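# Lay a long hose folded inside a wire tray

## Task

Place the entire hose in the wire tray, folding the extra length back on itself because the hose is longer than the tray. It counts only if no part pokes out through the tray's sides, beyond either end, or more than a few millimetres above the top wires, and the robot must not fall over or finish tilted.

## Robot and tools

ROBOT. TidyBot++: a wheeled base (0.54 m long, 0.50 m wide, 0.38 m high) on four powered casters, carrying one seven-joint arm with a two-finger gripper. The shoulder sits 0.12 m ahead of the base centre at 0.68 m height. Segments: upper arm 0.42 m, forearm 0.31 m, hand 0.31 m to the hand point. The arm begins folded, hand pointing down, reaching up to 0.08 m beyond the base front. Cameras: base_camera (pinhole, 644x364) and wrist_camera (fisheye, 644x476, looks along the hand).

FRAMES. All positions are metres. Base frame: origin on the floor below the base centre, x ahead, y to the left, z upward. hand_pose is reported here and marks the midpoint between the finger pads; its z axis runs out along the fingers, its y axis is the opening direction. Odometry frame is the base frame as it stood at scene start; base_odometry gives x, y and heading (rad, left positive, -3.142 to 3.142) from wheel counts only, so slip looks like travel. base_tilt is in degrees, forward and right positive.

move. One action per call, built from any of base, joints, target, plus optional speeds; parts start together. Extra keys: cameras (list of base_camera, wrist_camera or all; omitted means all, [] means none) and blocking (true or omitted waits until everything rests; false returns in about 0.5 s while motion continues). No action key at all just reports state and images.
- base: an object of relative offsets from where the base currently is, measured along its own axes at command start: translate_m (forward +, -2 to 2 m), strafe_m (left +, -2 to 2 m), rotate_rad (counter-clockwise from above +, -6.3 to 6.3 rad). Not a pose.
- joints: an object of absolute joint targets by name, in radians: joint_1_rad (any angle; whole-arm swivel, positive clockwise from above, opposite to heading), joint_2_rad (-2.249 to 2.249; shoulder, 0 upright, + leans forward), joint_3_rad (any angle), joint_4_rad (-2.579 to 2.579; elbow, 0 straight, negative bends forward when joint_3 is 3.14), joint_5_rad (any), joint_6_rad (-2.099 to 2.099; wrist), joint_7_rad (any; hand roll, + counter-clockwise from above when pointing down, at 1.57 the fingers open left-right). gripper_pos is 0 (open, about 85 mm gap) to 1 (closed); gap is roughly 85 x (1 - gripper_pos) mm. Unlimited joints take the short way, so turn in steps under half a turn.
- target: one flat list of seven numbers for the single arm, an absolute hand pose in the base frame: x, y, z in metres then quaternion qw, qx, qy, qz. Alongside target, joints may only contain gripper_pos.
- speeds: caps for this action: translate_m and strafe_m 0.05 to 0.5 m/s (give only one of these when both move), rotate_rad 0.1 to 1.57 rad/s.
Unknown keys make a call invalid; out-of-range values get it refused. Any action ends after 15 s; base moves time out after 14 s.

wait: seconds from 0 to 10, optional cameras; returns state and images, early once running moves rest. stop: brakes all running motion, optional cameras. zoom_image: camera name and region [x0, y0, x1, y1] in pixels from the top-left, no larger than 504 by 504, of that camera's latest image. finished_scene: scene = the current scene's number; ends the scene irreversibly, and the hose must stay in place without the robot.

RESULT LINES. move reads done or the worst status. base_status, joint_status, hand_status: moving, done, off_target (resting short, maybe still pushing), contact_stop or time_out (uncommanded stop, target dropped; later calls in that reply are skipped), not_followed (a check withheld arm targets; see "joint command not followed", "pose unreachable", "cause:"), torque_fault, limit_stop_at_motor_heat. hand_target is where the joint targets would put the hand; hand_pose is measured. motor_effort is percent of motor maximum, bracketed value the peak in the last action. on_its_own lists uncommanded behaviour. ARM HIT, MOTOR HOT and OVER-TEMPERATURE FAULT lines warn of collisions and heat. A base done only means the wheels turned that far.

CORRECTIONS. A target usually lands within 3 cm; fix it by adding (wanted minus hand_pose) to the previous target's x, y, z. To hold still, resend hand_target, not hand_pose. For joints, resend last command plus (wanted minus read). Loads make the arm sag; never command a loaded joint to its current reading. Trust the cameras over hand_pose, which can be a centimetre or two off.

AVOID. The arm neither slows for nor steers around obstacles and keeps pushing once blocked; only arm self-collision is checked, not arm against base. Forward, low, close-in targets may drive the arm into the base. A downward hand reaches at most about 0.94 m high, lower farther out. Torque over 104.5 N m (joints 1 to 4) or 51.3 N m (5 to 7) freezes the arm for 10 s. Tipping risk: driving or turning while the arm is snagged about 0.6 m up, sideways pushes on a raised hand, or swinging a stretched arm; back away or retract to right it. Do not drop the hose, release it while moving, slam or push hard, or squeeze hard on a part still resting on something. Long stretched holds heat motors. Closed fingertips extend 20 mm past the hand point, so low targets can strike the floor.

Each tool is called as a command line: name --argument value for each argument, lists and objects as JSON in quotes; but a table of rows of numbers goes row by row, as --pt "numbers of a row", without its own name.

## Session

move

Scene clock: 0.00 s.
base_odometry: x=+0.000 y=+0.000 heading=+0.000
base_tilt: forward=+0.0 right=-0.1
base_status: not commanded
joint_positions: joint_1_rad=+0.039 joint_2_rad=-0.316 joint_3_rad=+3.163 joint_4_rad=-2.513 joint_5_rad=-0.020 joint_6_rad=-0.889 joint_7_rad=+1.589 gripper_pos=+0.000
joint_status: not commanded
motor_effort: joint_1_rad=+1 joint_2_rad=-2 joint_3_rad=+1 joint_4_rad=+15 joint_5_rad=+1 joint_6_rad=+1 joint_7_rad=+0
hand_pose: x=+0.2609 y=-0.0017 z=+0.5869 quat_wxyz=(-0.010, +0.999, -0.027, +0.029) (m; base frame)
hand_target: x=+0.2625 y=-0.0018 z=+0.5878 quat_wxyz=(-0.010, +0.999, -0.027, +0.030) (m; base frame)
hand_status: not commanded
pictures: base_camera, wrist_camera

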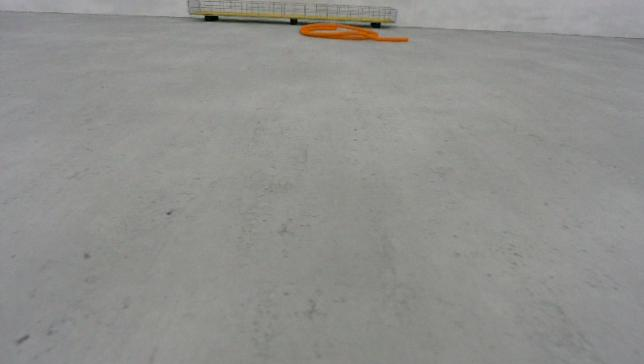

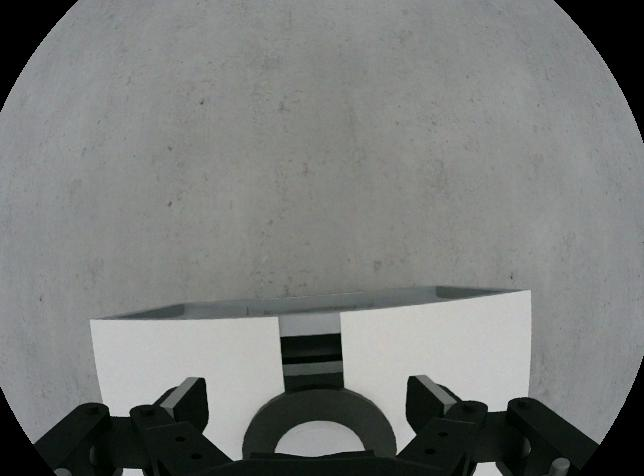

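zoom_image --camera "base_camera" --region '[170, 0, 430, 60]'

Scaled by 1.938.

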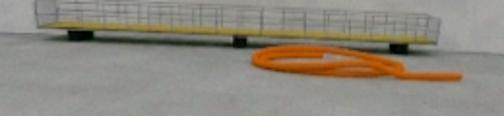

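move --base '{"translate_m": 1.0}'

Scene clock: 3.73 s.
move: done
base_odometry: x=+1.000 y=+0.000 heading=+0.000
base_tilt: forward=-0.1 right=-0.1
base_status: done
joint_positions: joint_1_rad=+0.039 joint_2_rad=-0.316 joint_3_rad=+3.163 joint_4_rad=-2.513 joint_5_rad=-0.020 joint_6_rad=-0.889 joint_7_rad=+1.589 gripper_pos=+0.000
joint_status: not commanded
motor_effort: joint_1_rad=+1(1) joint_2_rad=-1(4) joint_3_rad=+0(1) joint_4_rad=+15(17) joint_5_rad=+1(1) joint_6_rad=+1(2) joint_7_rad=+0(1)
hand_pose: x=+0.2609 y=-0.0017 z=+0.5869 quat_wxyz=(-0.010, +0.999, -0.027, +0.029) (m; base frame)
hand_target: x=+0.2625 y=-0.0018 z=+0.5878 quat_wxyz=(-0.010, +0.999, -0.027, +0.030) (m; base frame)
hand_status: not commanded
pictures: base_camera, wrist_camera

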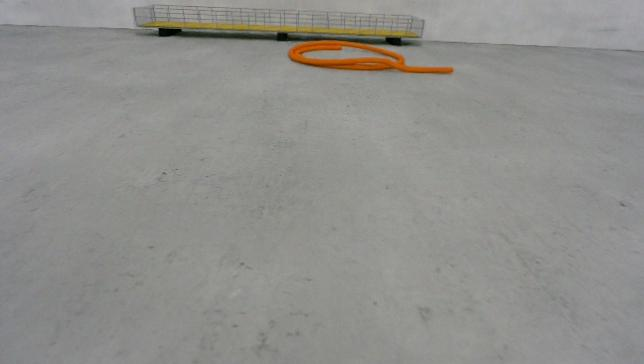

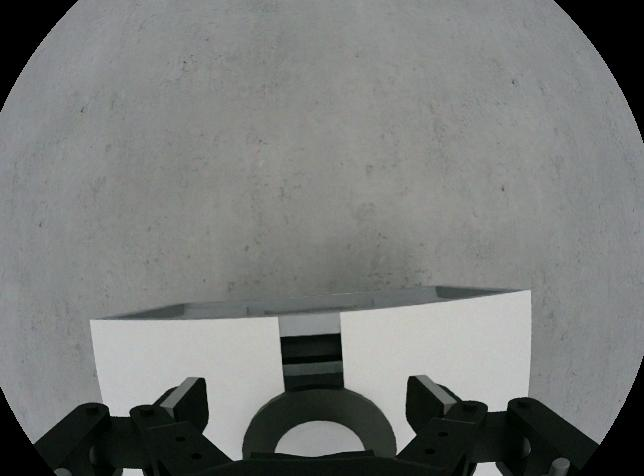

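move --base '{"translate_m": 0.9}'

zoom_image --camera "base_camera" --region '[0, 0, 504, 240]'

Scene clock: 7.13 s.
move: done
base_odometry: x=+1.900 y=+0.000 heading=+0.000
base_tilt: forward=+0.0 right=-0.1
base_status: done
joint_positions: joint_1_rad=+0.039 joint_2_rad=-0.317 joint_3_rad=+3.163 joint_4_rad=-2.513 joint_5_rad=-0.020 joint_6_rad=-0.889 joint_7_rad=+1.589 gripper_pos=+0.000
joint_status: not commanded
motor_effort: joint_1_rad=+1(1) joint_2_rad=-1(4) joint_3_rad=+0(1) joint_4_rad=+15(17) joint_5_rad=+1(1) joint_6_rad=+1(1) joint_7_rad=-1(1)
hand_pose: x=+0.2609 y=-0.0017 z=+0.5870 quat_wxyz=(-0.010, +0.999, -0.027, +0.029) (m; base frame)
hand_target: x=+0.2625 y=-0.0018 z=+0.5878 quat_wxyz=(-0.010, +0.999, -0.027, +0.030) (m; base frame)
hand_status: not commanded
pictures: base_camera, wrist_camera

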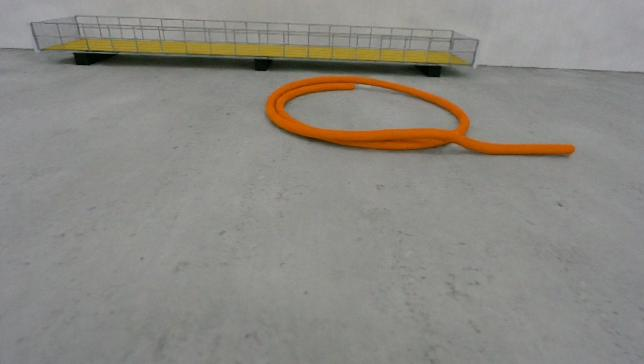

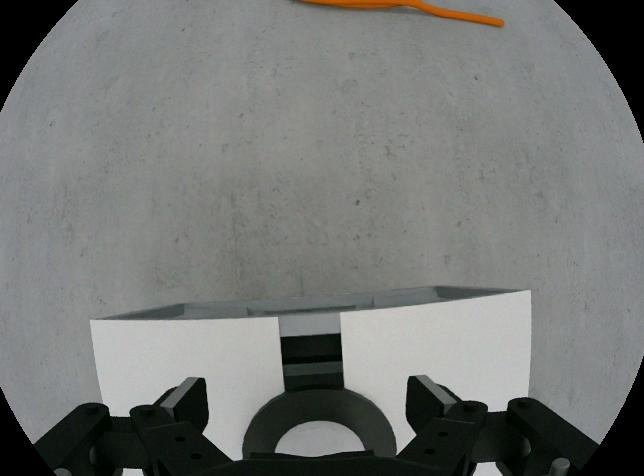

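Scaled by 1.000.

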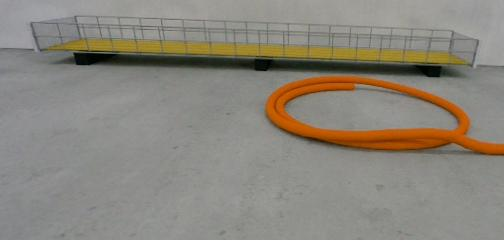

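move --joints '{"joint_1_rad": 0.0, "joint_2_rad": 0.0, "joint_4_rad": -1.8, "joint_6_rad": -0.4}'

zoom_image --camera "wrist_camera" --region '[70, 0, 574, 250]'

Scene clock: 10.57 s.
move: done
base_odometry: x=+1.900 y=+0.000 heading=+0.000
base_tilt: forward=+0.0 right=-0.1
base_status: not commanded
joint_positions: joint_1_rad=+0.013 joint_2_rad=-0.018 joint_3_rad=+3.163 joint_4_rad=-1.835 joint_5_rad=-0.020 joint_6_rad=-0.482 joint_7_rad=+1.589 gripper_pos=+0.000
joint_status: all done
motor_effort: joint_1_rad=+1(2) joint_2_rad=-20(22) joint_3_rad=+0(1) joint_4_rad=+22(23) joint_5_rad=+1(1) joint_6_rad=+7(8) joint_7_rad=+0(1)
hand_pose: x=+0.6487 y=-0.0140 z=+0.8189 quat_wxyz=(+0.003, +0.912, -0.013, +0.409) (m; base frame)
hand_target: x=+0.6770 y=-0.0081 z=+0.8480 quat_wxyz=(+0.001, +0.891, -0.008, +0.454) (m; base frame)
hand_status: not commanded
pictures: base_camera, wrist_camera

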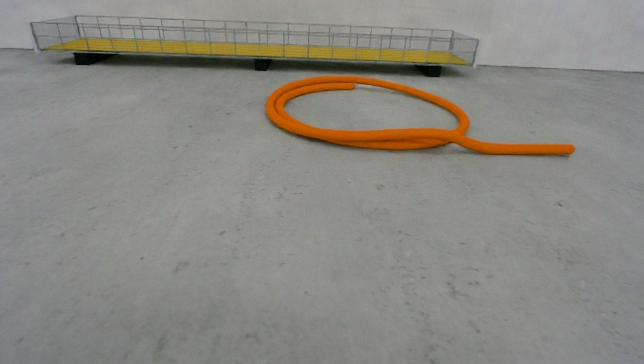

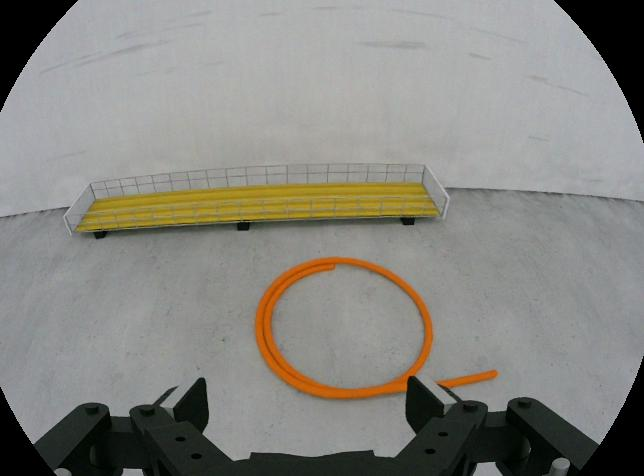

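Scaled by 1.000.

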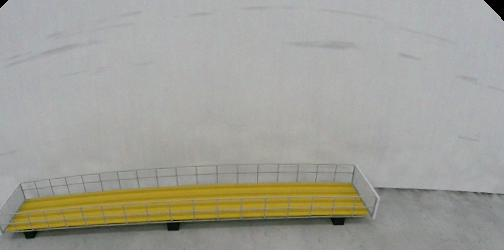

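move --base '{"translate_m": 0.45, "strafe_m": -0.5}' --joints '{"joint_1_rad": 0.0, "joint_2_rad": 0.87, "joint_4_rad": -1.9, "joint_6_rad": -0.33, "joint_7_rad": 1.57}'

Scene clock: 20.50 s.
move: done
base_odometry: x=+2.350 y=-0.501 heading=+0.000
base_tilt: forward=+0.0 right=-0.1
base_status: done
joint_positions: joint_1_rad=+0.007 joint_2_rad=+0.852 joint_3_rad=+3.163 joint_4_rad=-1.877 joint_5_rad=-0.020 joint_6_rad=-0.403 joint_7_rad=+1.589 gripper_pos=+0.000
joint_status: all done
motor_effort: joint_1_rad=+1(3) joint_2_rad=-35(39) joint_3_rad=+0(2) joint_4_rad=+8(23) joint_5_rad=+1(1) joint_6_rad=+0(8) joint_7_rad=+0(1)
hand_pose: x=+0.5651 y=-0.0107 z=+0.3595 quat_wxyz=(+0.004, +1.000, -0.010, +0.005) (m; base frame)
hand_target: x=+0.5678 y=-0.0082 z=+0.3490 quat_wxyz=(+0.005, +1.000, -0.016, +0.021) (m; base frame)
hand_status: not commanded
pictures: base_camera, wrist_camera

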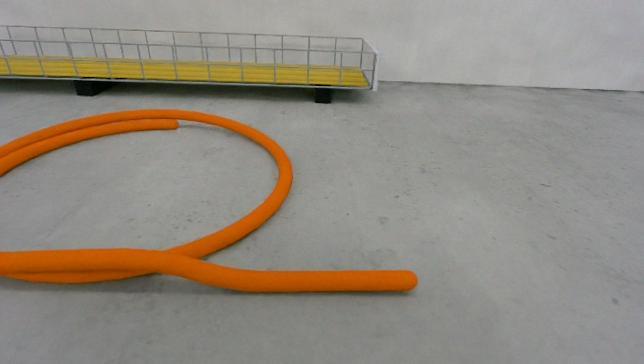

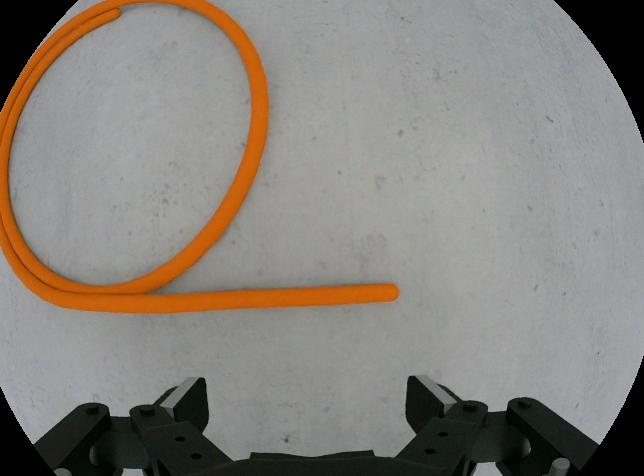

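move --base '{"strafe_m": -0.06}' --target '[0.56, -0.01, 0.17, 0, 0.7071, -0.7071, 0]'

Scene clock: 23.43 s.
move: off_target
base_odometry: x=+2.351 y=-0.561 heading=+0.000
base_tilt: forward=-0.1 right=-0.1
base_status: done
joint_positions: joint_1_rad=-0.044 joint_2_rad=+1.286 joint_3_rad=+3.234 joint_4_rad=-1.758 joint_5_rad=-0.708 joint_6_rad=-0.233 joint_7_rad=+0.811 gripper_pos=+0.000
joint_status: not commanded
motor_effort: joint_1_rad=+1(3) joint_2_rad=-38(40) joint_3_rad=+0(2) joint_4_rad=+2(8) joint_5_rad=+1(1) joint_6_rad=-1(1) joint_7_rad=+0(1)
hand_pose: x=+0.5294 y=+0.0110 z=+0.1775 quat_wxyz=(+0.004, +0.749, -0.661, -0.050) (m; base frame)
hand_target: x=+0.5600 y=-0.0100 z=+0.1700 quat_wxyz=(+0.000, +0.707, -0.707, +0.000) (m; base frame)
hand_status: off_target (0.038 m and 9.2 deg from the pose sent, 0.190 m and 88.8 deg at the start)
pictures: base_camera, wrist_camera

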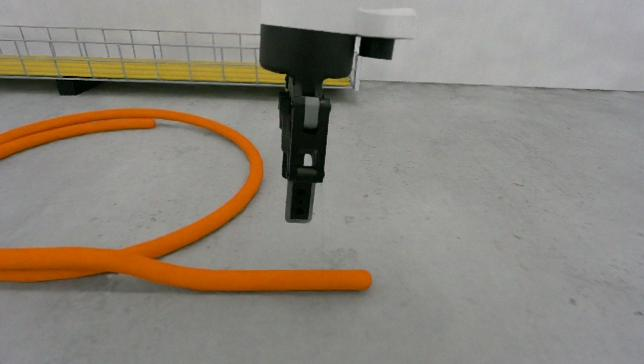

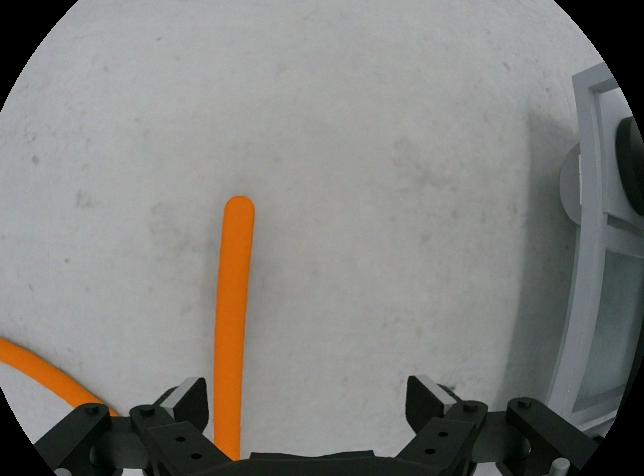

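move --joints '{"joint_1_rad": 0.03, "joint_2_rad": 1.37, "joint_3_rad": 3.14, "joint_4_rad": -1.65, "joint_5_rad": 0.0, "joint_6_rad": -0.06, "joint_7_rad": 0.0}'

Scene clock: 25.53 s.
move: done
base_odometry: x=+2.351 y=-0.561 heading=+0.000
base_tilt: forward=+0.0 right=-0.1
base_status: not commanded
joint_positions: joint_1_rad=+0.021 joint_2_rad=+1.348 joint_3_rad=+3.159 joint_4_rad=-1.677 joint_5_rad=-0.069 joint_6_rad=-0.137 joint_7_rad=+0.052 gripper_pos=+0.000
joint_status: all done
motor_effort: joint_1_rad=+1(2) joint_2_rad=-38(40) joint_3_rad=-1(1) joint_4_rad=+3(3) joint_5_rad=+1(2) joint_6_rad=+0(1) joint_7_rad=-1(1)
hand_pose: x=+0.5596 y=-0.0154 z=+0.1511 quat_wxyz=(+0.010, +0.692, -0.722, -0.005) (m; base frame)
hand_target: x=+0.5884 y=-0.0117 z=+0.1430 quat_wxyz=(-0.022, +0.696, -0.717, +0.022) (m; base frame)
hand_status: not commanded
pictures: base_camera, wrist_camera

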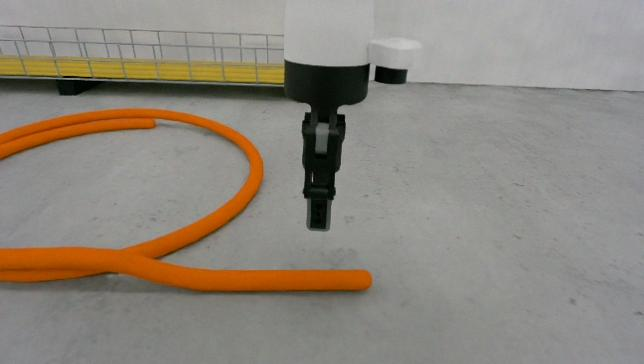

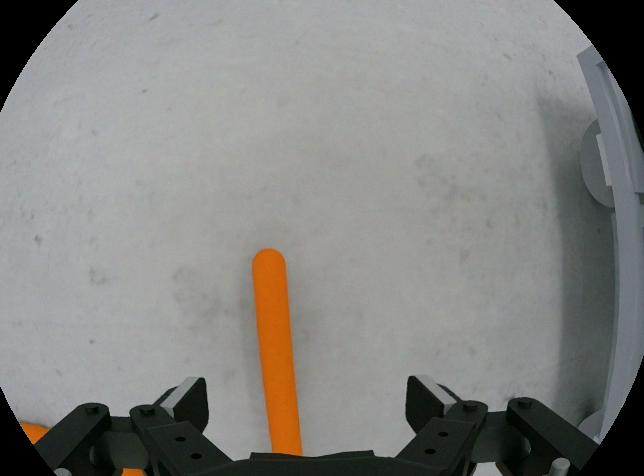

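move --joints '{"joint_1_rad": 0.03, "joint_2_rad": 1.65, "joint_3_rad": 3.14, "joint_4_rad": -1.32, "joint_5_rad": 0.06, "joint_6_rad": -0.089, "joint_7_rad": 0.06}'

Scene clock: 27.87 s.
move: done
base_odometry: x=+2.351 y=-0.561 heading=+0.000
base_tilt: forward=+0.0 right=-0.1
base_status: not commanded
joint_positions: joint_1_rad=+0.021 joint_2_rad=+1.635 joint_3_rad=+3.159 joint_4_rad=-1.350 joint_5_rad=-0.016 joint_6_rad=-0.137 joint_7_rad=+0.052 gripper_pos=+0.000
joint_status: all done
motor_effort: joint_1_rad=+1(2) joint_2_rad=-40(43) joint_3_rad=+0(1) joint_4_rad=+3(5) joint_5_rad=+1(2) joint_6_rad=+0(1) joint_7_rad=+0(1)
hand_pose: x=+0.5937 y=-0.0184 z=+0.0330 quat_wxyz=(-0.001, +0.713, -0.701, +0.012) (m; base frame)
hand_target: x=+0.6176 y=-0.0143 z=+0.0286 quat_wxyz=(-0.026, +0.737, -0.674, +0.033) (m; base frame)
hand_status: not commanded
pictures: base_camera, wrist_camera

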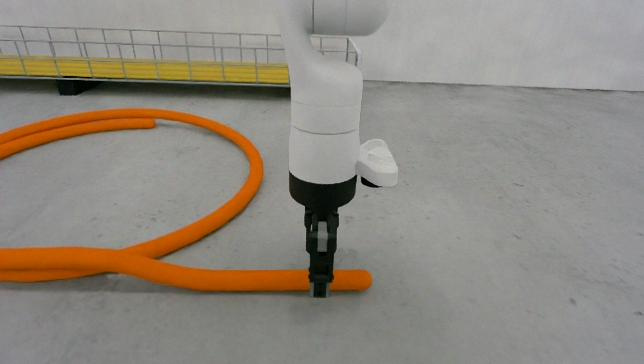

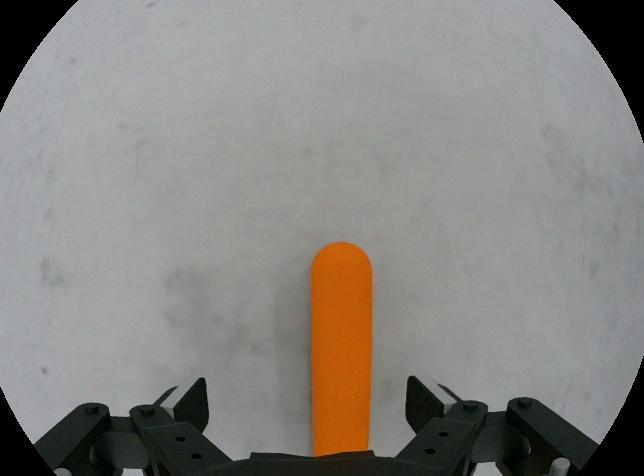

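move --joints '{"joint_1_rad": 0.03, "joint_2_rad": 1.676, "joint_3_rad": 3.14, "joint_4_rad": -1.312, "joint_5_rad": 0.06, "joint_6_rad": -0.089, "joint_7_rad": 0.06}' --cameras '[]'

move --joints '{"gripper_pos": 0.8}'

Scene clock: 28.90 s.
move: done
base_odometry: x=+2.351 y=-0.561 heading=+0.000
base_tilt: forward=+0.0 right=-0.1
base_status: not commanded
joint_positions: joint_1_rad=+0.021 joint_2_rad=+1.656 joint_3_rad=+3.159 joint_4_rad=-1.337 joint_5_rad=-0.015 joint_6_rad=-0.137 joint_7_rad=+0.052 gripper_pos=+0.000
joint_status: all done
motor_effort: joint_1_rad=+1(1) joint_2_rad=-40(41) joint_3_rad=+0(2) joint_4_rad=+3(5) joint_5_rad=+1(1) joint_6_rad=+0(1) joint_7_rad=-1(1)
hand_pose: x=+0.5878 y=-0.0183 z=+0.0236 quat_wxyz=(+0.002, +0.713, -0.701, +0.009) (m; base frame)
hand_target: x=+0.6055 y=-0.0139 z=+0.0163 quat_wxyz=(-0.020, +0.738, -0.674, +0.026) (m; base frame)
hand_status: not commanded
pictures: none
No camera images: "cameras" was empty.

Scene clock: 29.90 s.
move: off_target
base_odometry: x=+2.351 y=-0.561 heading=+0.000
base_tilt: forward=+0.0 right=-0.1
base_status: not commanded
joint_positions: joint_1_rad=+0.021 joint_2_rad=+1.649 joint_3_rad=+3.158 joint_4_rad=-1.333 joint_5_rad=-0.014 joint_6_rad=-0.137 joint_7_rad=+0.052 gripper_pos=+0.756
joint_status: gripper_pos off_target (ended at +0.756, target +0.800)
motor_effort: joint_1_rad=+1(2) joint_2_rad=-37(40) joint_3_rad=+0(1) joint_4_rad=+5(6) joint_5_rad=+1(1) joint_6_rad=+2(2) joint_7_rad=+0(1)
hand_pose: x=+0.5954 y=-0.0181 z=+0.0272 quat_wxyz=(-0.003, +0.714, -0.700, +0.013) (m; base frame)
hand_target: x=+0.6055 y=-0.0139 z=+0.0163 quat_wxyz=(-0.020, +0.738, -0.674, +0.026) (m; base frame)
hand_status: not commanded
pictures: base_camera, wrist_camera

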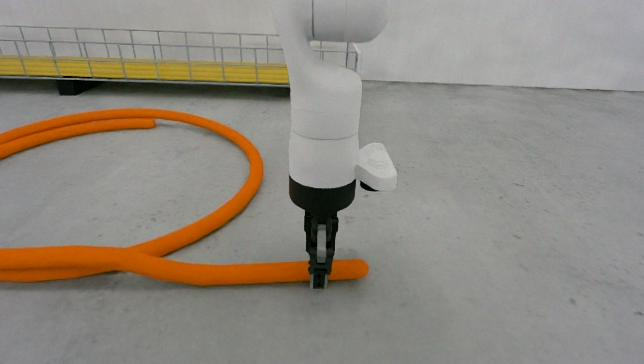

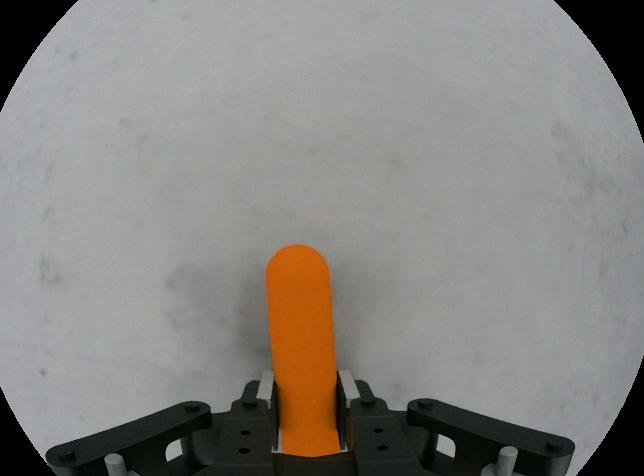

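move --joints '{"joint_1_rad": 0.03, "joint_2_rad": 0.85, "joint_3_rad": 3.14, "joint_4_rad": -2.06, "joint_5_rad": 0.06, "joint_6_rad": -0.15, "joint_7_rad": -1.2}'

Scene clock: 33.23 s.
move: done
base_odometry: x=+2.351 y=-0.561 heading=+0.000
base_tilt: forward=-0.1 right=-0.1
base_status: not commanded
joint_positions: joint_1_rad=+0.021 joint_2_rad=+0.869 joint_3_rad=+3.153 joint_4_rad=-2.049 joint_5_rad=-0.001 joint_6_rad=-0.137 joint_7_rad=-1.131 gripper_pos=+0.756
joint_status: all done
motor_effort: joint_1_rad=+3(3) joint_2_rad=-36(46) joint_3_rad=+1(2) joint_4_rad=+8(9) joint_5_rad=-1(2) joint_6_rad=+3(4) joint_7_rad=-3(3)
hand_pose: x=+0.5365 y=-0.0136 z=+0.3365 quat_wxyz=(-0.041, +0.203, -0.978, +0.014) (m; base frame)
hand_target: x=+0.5325 y=-0.0130 z=+0.3433 quat_wxyz=(-0.039, +0.199, -0.979, +0.013) (m; base frame)
hand_status: not commanded
pictures: base_camera, wrist_camera

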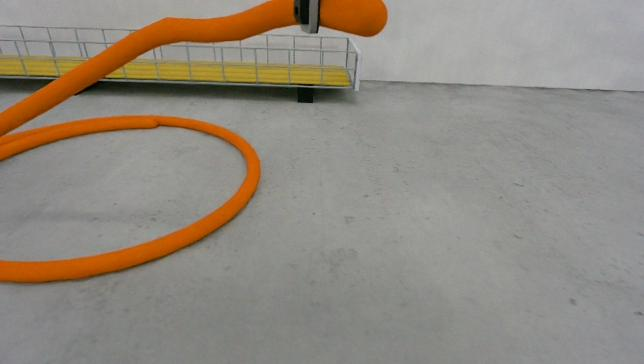

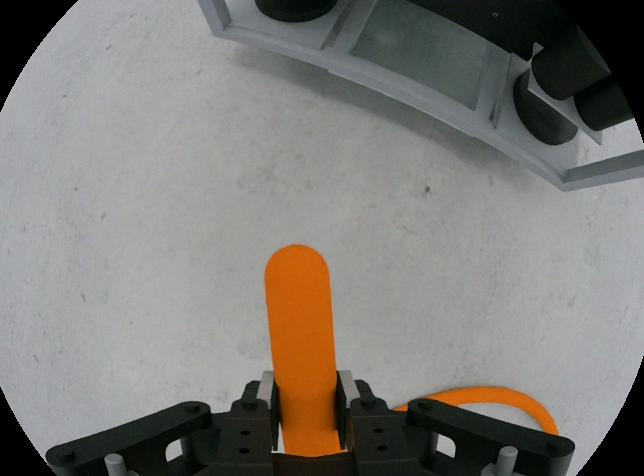

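move --base '{"strafe_m": 1.5}' --speeds '{"strafe_m": 0.4}' --joints '{"joint_1_rad": 0.0, "joint_7_rad": -2.9}'

Scene clock: 38.57 s.
move: done
base_odometry: x=+2.350 y=+0.939 heading=+0.000
base_tilt: forward=+0.0 right=-0.1
base_status: done
joint_positions: joint_1_rad=-0.002 joint_2_rad=+0.867 joint_3_rad=+3.143 joint_4_rad=-2.057 joint_5_rad=+0.003 joint_6_rad=-0.137 joint_7_rad=-2.843 gripper_pos=+0.756
joint_status: all done
motor_effort: joint_1_rad=+0(5) joint_2_rad=-35(38) joint_3_rad=-2(2) joint_4_rad=+5(10) joint_5_rad=+0(2) joint_6_rad=+1(5) joint_7_rad=-1(4)
hand_pose: x=+0.5325 y=+0.0011 z=+0.3368 quat_wxyz=(-0.033, -0.592, -0.805, -0.023) (m; base frame)
hand_target: x=+0.5327 y=-0.0006 z=+0.3433 quat_wxyz=(-0.035, -0.592, -0.805, -0.021) (m; base frame)
hand_status: not commanded
pictures: base_camera, wrist_camera

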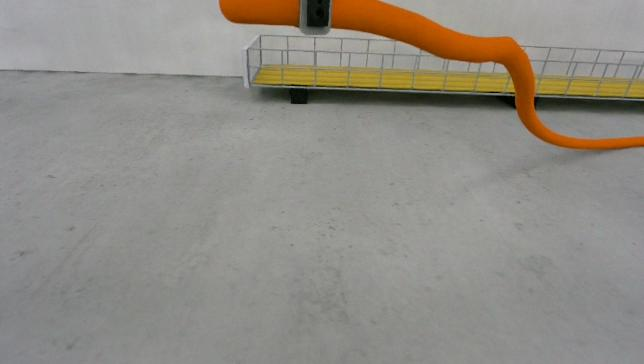

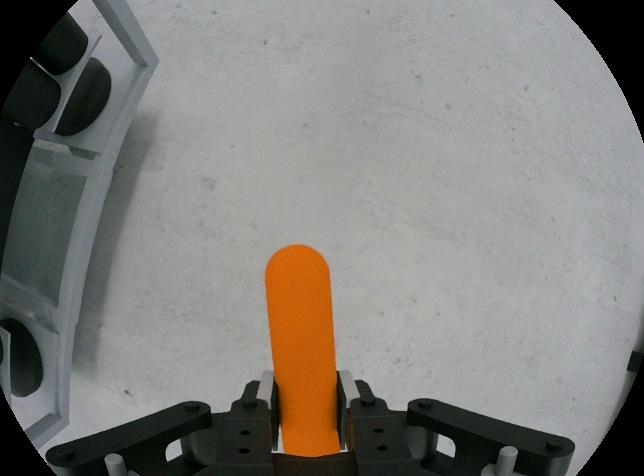

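move --base '{"translate_m": 0.6}' --joints '{"joint_7_rad": -3.08}'

Scene clock: 41.67 s.
move: done
base_odometry: x=+2.951 y=+0.939 heading=+0.000
base_tilt: forward=+0.0 right=-0.1
base_status: done
joint_positions: joint_1_rad=-0.002 joint_2_rad=+0.863 joint_3_rad=+3.143 joint_4_rad=-2.058 joint_5_rad=+0.003 joint_6_rad=-0.137 joint_7_rad=-3.042 gripper_pos=+0.756
joint_status: all done
motor_effort: joint_1_rad=+2(3) joint_2_rad=-35(37) joint_3_rad=+1(2) joint_4_rad=+7(8) joint_5_rad=+1(1) joint_6_rad=+2(3) joint_7_rad=-1(2)
hand_pose: x=+0.5334 y=+0.0011 z=+0.3383 quat_wxyz=(-0.032, -0.669, -0.742, -0.027) (m; base frame)
hand_target: x=+0.5327 y=-0.0006 z=+0.3433 quat_wxyz=(-0.033, -0.662, -0.748, -0.024) (m; base frame)
hand_status: not commanded
pictures: base_camera, wrist_camera

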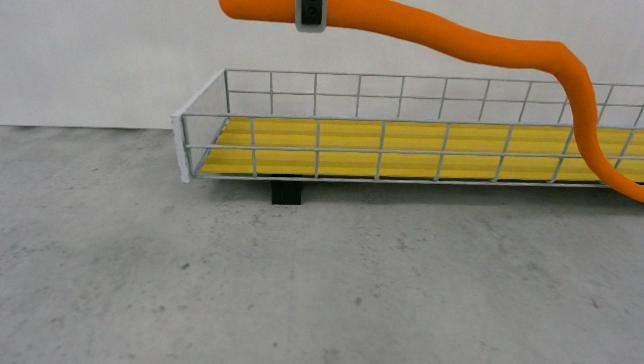

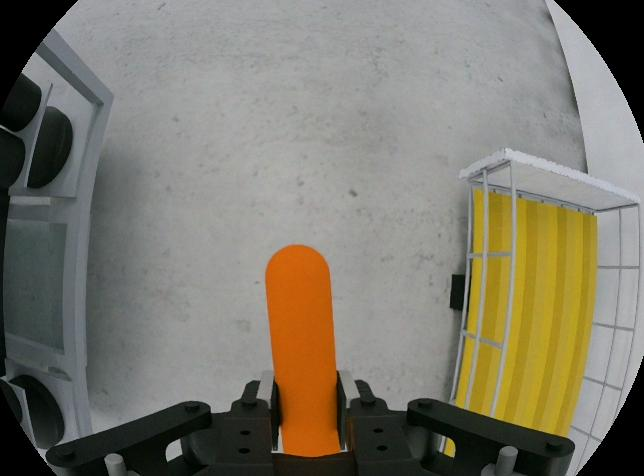

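move --base '{"translate_m": 0.33}' --joints '{"joint_1_rad": 0.0, "joint_2_rad": 1.05, "joint_4_rad": -1.64, "joint_6_rad": -0.46, "joint_7_rad": -3.14}'

Scene clock: 44.73 s.
move: off_target
base_odometry: x=+3.281 y=+0.940 heading=+0.001
base_tilt: forward=+0.0 right=-0.1
base_status: done
joint_positions: joint_1_rad=+0.013 joint_2_rad=+1.065 joint_3_rad=+3.145 joint_4_rad=-1.700 joint_5_rad=+0.003 joint_6_rad=-0.417 joint_7_rad=-3.105 gripper_pos=+0.757
joint_status: joint_4_rad off_target (ended at -1.700, target -1.640); the others done
motor_effort: joint_1_rad=-2(3) joint_2_rad=-44(48) joint_3_rad=-2(4) joint_4_rad=+13(14) joint_5_rad=+4(4) joint_6_rad=+5(5) joint_7_rad=+3(3)
hand_pose: x=+0.5904 y=-0.0073 z=+0.2824 quat_wxyz=(+0.013, -0.698, -0.716, +0.015) (m; base frame)
hand_target: x=+0.6187 y=-0.0060 z=+0.2971 quat_wxyz=(-0.006, -0.687, -0.727, +0.012) (m; base frame)
hand_status: not commanded
pictures: base_camera, wrist_camera

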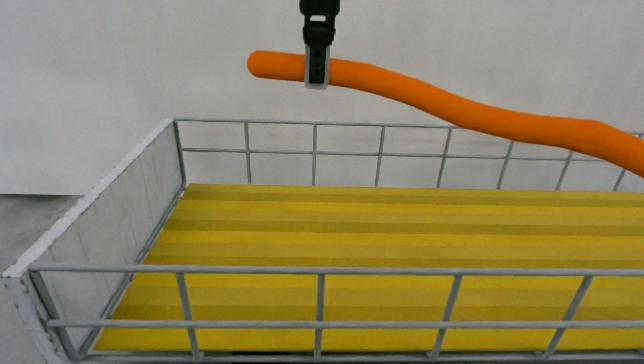

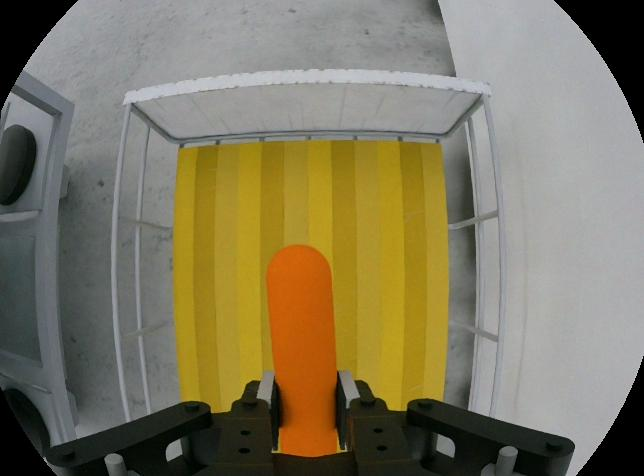

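move --joints '{"joint_1_rad": 0.0, "joint_2_rad": 1.51, "joint_4_rad": -1.22, "joint_6_rad": -0.28, "joint_7_rad": -3.14}'

Scene clock: 47.13 s.
move: off_target
base_odometry: x=+3.281 y=+0.940 heading=+0.001
base_tilt: forward=+0.0 right=-0.1
base_status: not commanded
joint_positions: joint_1_rad=+0.010 joint_2_rad=+1.506 joint_3_rad=+3.145 joint_4_rad=-1.261 joint_5_rad=+0.003 joint_6_rad=-0.362 joint_7_rad=-3.107 gripper_pos=+0.757
joint_status: joint_4_rad off_target (ended at -1.261, target -1.220); the others done
motor_effort: joint_1_rad=+1(2) joint_2_rad=-45(51) joint_3_rad=+0(3) joint_4_rad=+9(15) joint_5_rad=+2(4) joint_6_rad=+1(6) joint_7_rad=+1(4)
hand_pose: x=+0.6576 y=-0.0067 z=+0.1051 quat_wxyz=(-0.006, -0.697, -0.717, -0.003) (m; base frame)
hand_target: x=+0.7057 y=-0.0029 z=+0.1107 quat_wxyz=(-0.053, -0.685, -0.726, -0.040) (m; base frame)
hand_status: not commanded
pictures: base_camera, wrist_camera

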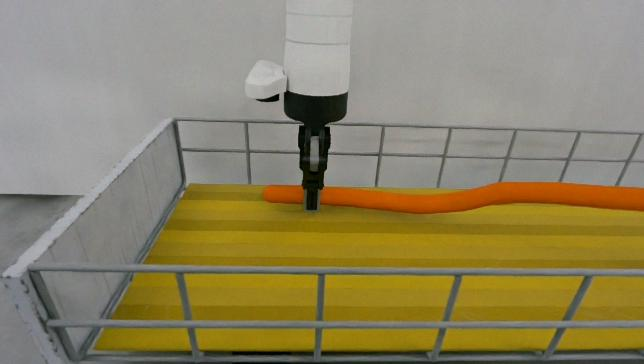

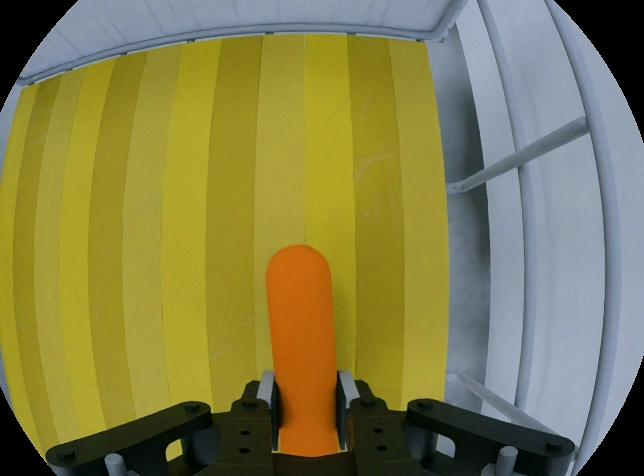

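move --joints '{"joint_2_rad": 1.55}' --cameras '[]'

move --joints '{"gripper_pos": 0.5}'

Scene clock: 48.87 s.
move: done
base_odometry: x=+3.281 y=+0.940 heading=+0.001
base_tilt: forward=+0.0 right=-0.1
base_status: not commanded
joint_positions: joint_1_rad=+0.010 joint_2_rad=+1.529 joint_3_rad=+3.145 joint_4_rad=-1.253 joint_5_rad=+0.003 joint_6_rad=-0.357 joint_7_rad=-3.107 gripper_pos=+0.757
joint_status: all done
motor_effort: joint_1_rad=+0(1) joint_2_rad=-42(47) joint_3_rad=-1(2) joint_4_rad=+9(9) joint_5_rad=+2(2) joint_6_rad=+2(2) joint_7_rad=+1(1)
hand_pose: x=+0.6512 y=-0.0065 z=+0.0941 quat_wxyz=(-0.003, -0.697, -0.717, +0.001) (m; base frame)
hand_target: x=+0.6824 y=-0.0029 z=+0.0877 quat_wxyz=(-0.039, -0.685, -0.727, -0.026) (m; base frame)
hand_status: not commanded
pictures: none
No camera images: "cameras" was empty.

Scene clock: 49.57 s.
move: done
base_odometry: x=+3.281 y=+0.940 heading=+0.001
base_tilt: forward=+0.0 right=-0.1
base_status: not commanded
joint_positions: joint_1_rad=+0.010 joint_2_rad=+1.530 joint_3_rad=+3.145 joint_4_rad=-1.248 joint_5_rad=+0.003 joint_6_rad=-0.353 joint_7_rad=-3.107 gripper_pos=+0.500
joint_status: all done
motor_effort: joint_1_rad=+1(1) joint_2_rad=-44(44) joint_3_rad=-1(1) joint_4_rad=+7(9) joint_5_rad=+1(1) joint_6_rad=+0(2) joint_7_rad=+0(1)
hand_pose: x=+0.6542 y=-0.0064 z=+0.0936 quat_wxyz=(-0.005, -0.697, -0.717, -0.002) (m; base frame)
hand_target: x=+0.6824 y=-0.0029 z=+0.0877 quat_wxyz=(-0.039, -0.685, -0.727, -0.026) (m; base frame)
hand_status: not commanded
pictures: base_camera, wrist_camera

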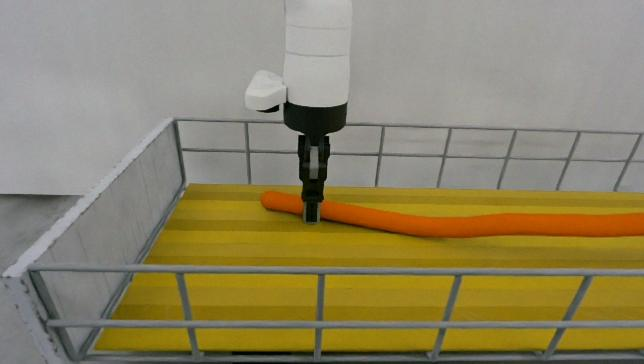

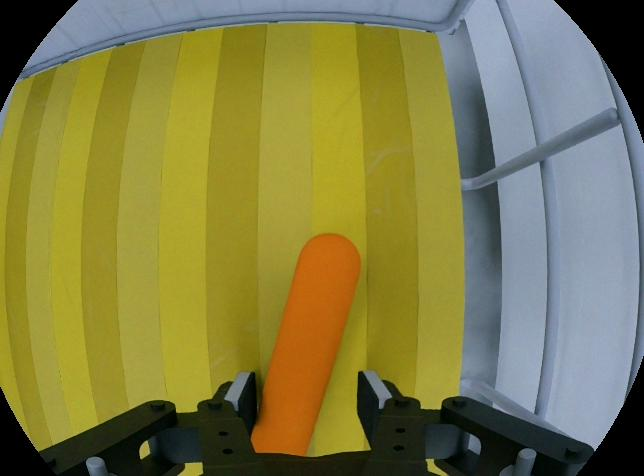

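move --joints '{"gripper_pos": 0.25, "joint_2_rad": 1.35, "joint_4_rad": -1.35}' --cameras '[]'

move --joints '{"joint_1_rad": 0.6, "joint_2_rad": 0.5, "joint_4_rad": -1.9, "joint_6_rad": -0.2, "joint_7_rad": 1.57}'

Scene clock: 51.00 s.
move: done
base_odometry: x=+3.280 y=+0.940 heading=+0.001
base_tilt: forward=+0.0 right=-0.1
base_status: not commanded
joint_positions: joint_1_rad=+0.010 joint_2_rad=+1.358 joint_3_rad=+3.145 joint_4_rad=-1.349 joint_5_rad=+0.003 joint_6_rad=-0.352 joint_7_rad=-3.107 gripper_pos=+0.250
joint_status: all done
motor_effort: joint_1_rad=+1(1) joint_2_rad=-46(51) joint_3_rad=-1(2) joint_4_rad=+11(22) joint_5_rad=+1(1) joint_6_rad=+3(11) joint_7_rad=+0(1)
hand_pose: x=+0.6885 y=-0.0068 z=+0.1753 quat_wxyz=(-0.032, -0.697, -0.716, -0.027) (m; base frame)
hand_target: x=+0.7141 y=-0.0028 z=+0.1826 quat_wxyz=(-0.064, -0.684, -0.725, -0.050) (m; base frame)
hand_status: not commanded
pictures: none
No camera images: "cameras" was empty.

Scene clock: 53.60 s.
move: done
base_odometry: x=+3.280 y=+0.940 heading=+0.001
base_tilt: forward=+0.0 right=-0.1
base_status: not commanded
joint_positions: joint_1_rad=+0.591 joint_2_rad=+0.498 joint_3_rad=+3.145 joint_4_rad=-1.879 joint_5_rad=+0.003 joint_6_rad=-0.277 joint_7_rad=-4.657 gripper_pos=+0.250
joint_status: all done
motor_effort: joint_1_rad=+1(4) joint_2_rad=-32(48) joint_3_rad=-1(2) joint_4_rad=+16(16) joint_5_rad=+1(1) joint_6_rad=+4(5) joint_7_rad=-1(1)
hand_pose: x=+0.5872 y=-0.3150 z=+0.5494 quat_wxyz=(-0.078, -0.936, +0.257, -0.228) (m; base frame)
hand_target: x=+0.5924 y=-0.3256 z=+0.5526 quat_wxyz=(-0.091, -0.928, +0.259, -0.252) (m; base frame)
hand_status: not commanded
pictures: base_camera, wrist_camera

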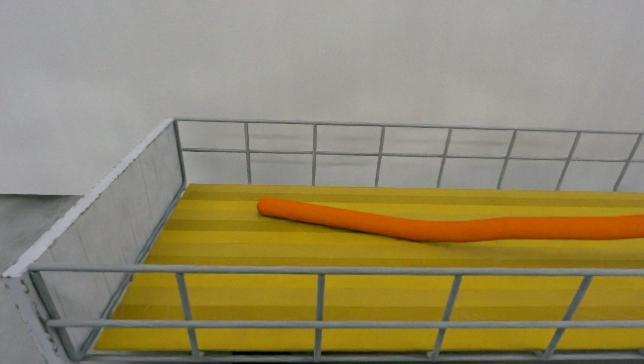

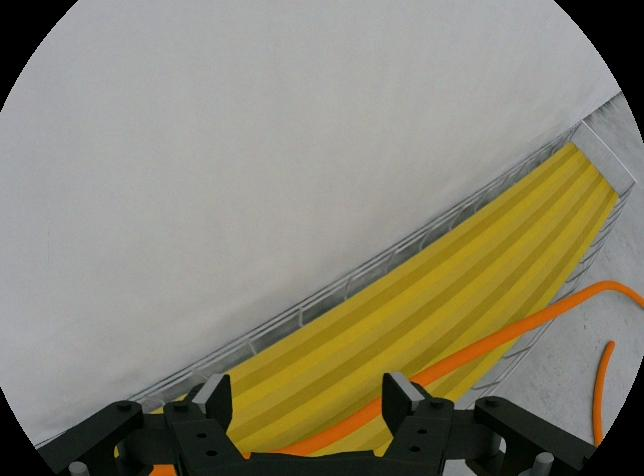

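move --joints '{"joint_1_rad": 1.25, "joint_2_rad": 0.2, "joint_4_rad": -1.9, "joint_6_rad": -0.3, "joint_7_rad": 1.57}'

Scene clock: 55.70 s.
move: done
base_odometry: x=+3.280 y=+0.940 heading=+0.001
base_tilt: forward=-0.1 right=-0.1
base_status: not commanded
joint_positions: joint_1_rad=+1.241 joint_2_rad=+0.204 joint_3_rad=+3.145 joint_4_rad=-1.882 joint_5_rad=+0.003 joint_6_rad=-0.277 joint_7_rad=-4.659 gripper_pos=+0.250
joint_status: all done
motor_effort: joint_1_rad=+1(3) joint_2_rad=-27(35) joint_3_rad=+0(2) joint_4_rad=+20(20) joint_5_rad=+1(1) joint_6_rad=+6(7) joint_7_rad=-1(1)
hand_pose: x=+0.3052 y=-0.5466 z=+0.7171 quat_wxyz=(-0.230, -0.767, +0.518, -0.301) (m; base frame)
hand_target: x=+0.2941 y=-0.5375 z=+0.7061 quat_wxyz=(-0.227, -0.769, +0.526, -0.283) (m; base frame)
hand_status: not commanded
pictures: base_camera, wrist_camera

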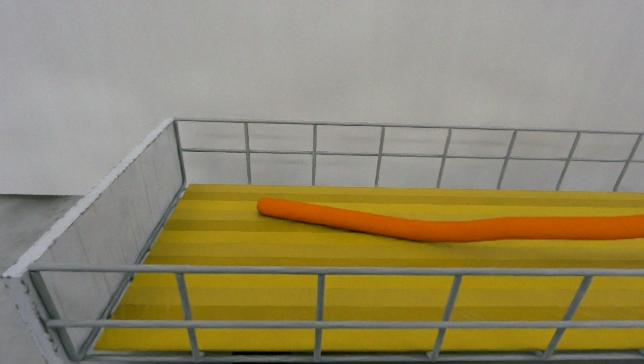

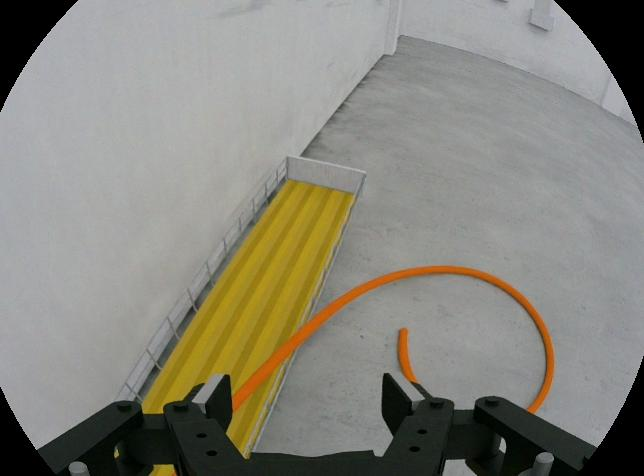

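move --base '{"translate_m": -0.75, "strafe_m": -0.35}' --joints '{"joint_1_rad": 0.0, "joint_2_rad": 0.4, "joint_4_rad": -2.0, "joint_6_rad": -0.5, "joint_7_rad": 1.57}'

move --base '{"strafe_m": -1.2}'

Scene clock: 60.07 s.
move: done
base_odometry: x=+2.531 y=+0.589 heading=+0.001
base_tilt: forward=-0.1 right=-0.1
base_status: done
joint_positions: joint_1_rad=+0.010 joint_2_rad=+0.379 joint_3_rad=+3.145 joint_4_rad=-1.985 joint_5_rad=+0.003 joint_6_rad=-0.424 joint_7_rad=-4.659 gripper_pos=+0.250
joint_status: all done
motor_effort: joint_1_rad=+1(3) joint_2_rad=-28(29) joint_3_rad=+0(1) joint_4_rad=+15(21) joint_5_rad=+1(1) joint_6_rad=+3(7) joint_7_rad=+0(1)
hand_pose: x=+0.6032 y=-0.0058 z=+0.5568 quat_wxyz=(-0.007, -0.984, -0.021, -0.176) (m; base frame)
hand_target: x=+0.5698 y=-0.0069 z=+0.5355 quat_wxyz=(-0.017, -0.992, -0.025, -0.120) (m; base frame)
hand_status: not commanded
pictures: base_camera, wrist_camera

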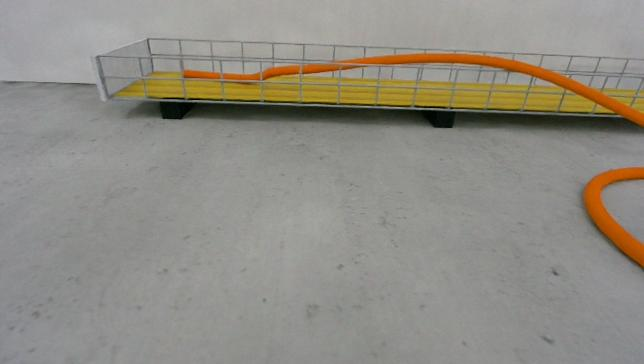

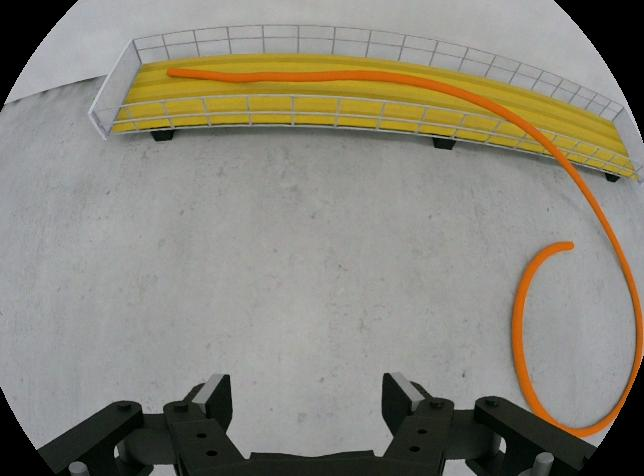

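Scene clock: 63.83 s.
move: done
base_odometry: x=+2.531 y=-0.611 heading=+0.000
base_tilt: forward=+0.0 right=-0.1
base_status: done
joint_positions: joint_1_rad=+0.003 joint_2_rad=+0.380 joint_3_rad=+3.145 joint_4_rad=-1.985 joint_5_rad=+0.003 joint_6_rad=-0.424 joint_7_rad=-4.660 gripper_pos=+0.250
joint_status: not commanded
motor_effort: joint_1_rad=+1(3) joint_2_rad=-28(29) joint_3_rad=+0(2) joint_4_rad=+15(16) joint_5_rad=+1(1) joint_6_rad=+3(4) joint_7_rad=-1(1)
hand_pose: x=+0.6030 y=-0.0023 z=+0.5563 quat_wxyz=(-0.007, -0.984, -0.024, -0.175) (m; base frame)
hand_target: x=+0.5698 y=-0.0069 z=+0.5355 quat_wxyz=(-0.017, -0.992, -0.025, -0.120) (m; base frame)
hand_status: not commanded
pictures: base_camera, wrist_camera

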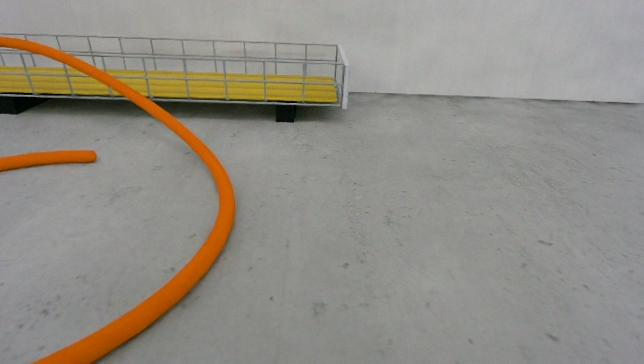

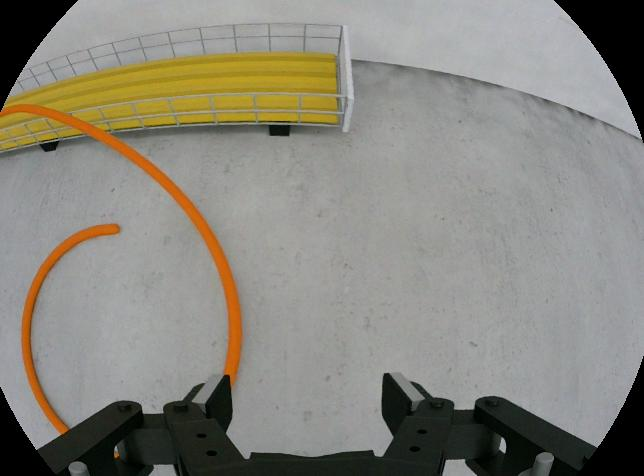

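move --base '{"translate_m": 0.15, "strafe_m": -0.1}' --joints '{"joint_1_rad": -0.499, "joint_2_rad": 1.40, "joint_4_rad": -1.40, "joint_6_rad": -0.25, "joint_7_rad": 1.38, "gripper_pos": 0.0}'

Scene clock: 67.93 s.
move: done
base_odometry: x=+2.681 y=-0.712 heading=+0.000
base_tilt: forward=+0.0 right=-0.1
base_status: done
joint_positions: joint_1_rad=-0.489 joint_2_rad=+1.381 joint_3_rad=+3.145 joint_4_rad=-1.431 joint_5_rad=+0.003 joint_6_rad=-0.328 joint_7_rad=-4.848 gripper_pos=+0.000
joint_status: all done
motor_effort: joint_1_rad=+1(3) joint_2_rad=-43(46) joint_3_rad=-1(3) joint_4_rad=+6(16) joint_5_rad=+1(1) joint_6_rad=+0(4) joint_7_rad=+0(1)
hand_pose: x=+0.5747 y=+0.2414 z=+0.1526 quat_wxyz=(-0.002, -0.984, -0.177, -0.002) (m; base frame)
hand_target: x=+0.6017 y=+0.2605 z=+0.1472 quat_wxyz=(+0.008, -0.982, -0.182, -0.046) (m; base frame)
hand_status: not commanded
pictures: base_camera, wrist_camera

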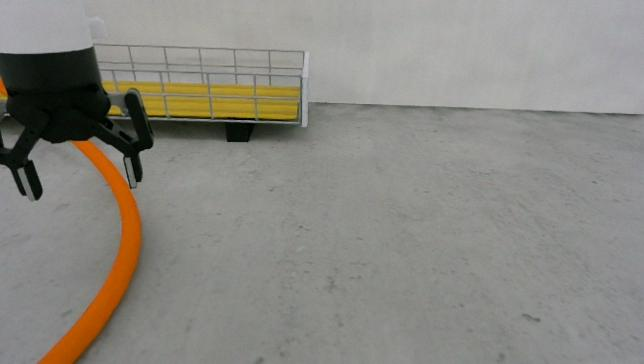

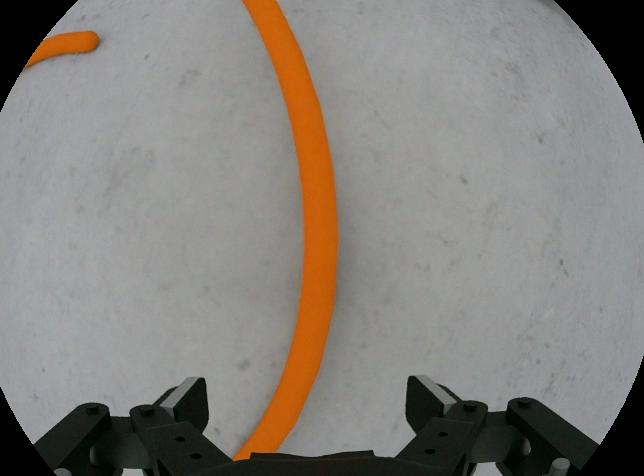

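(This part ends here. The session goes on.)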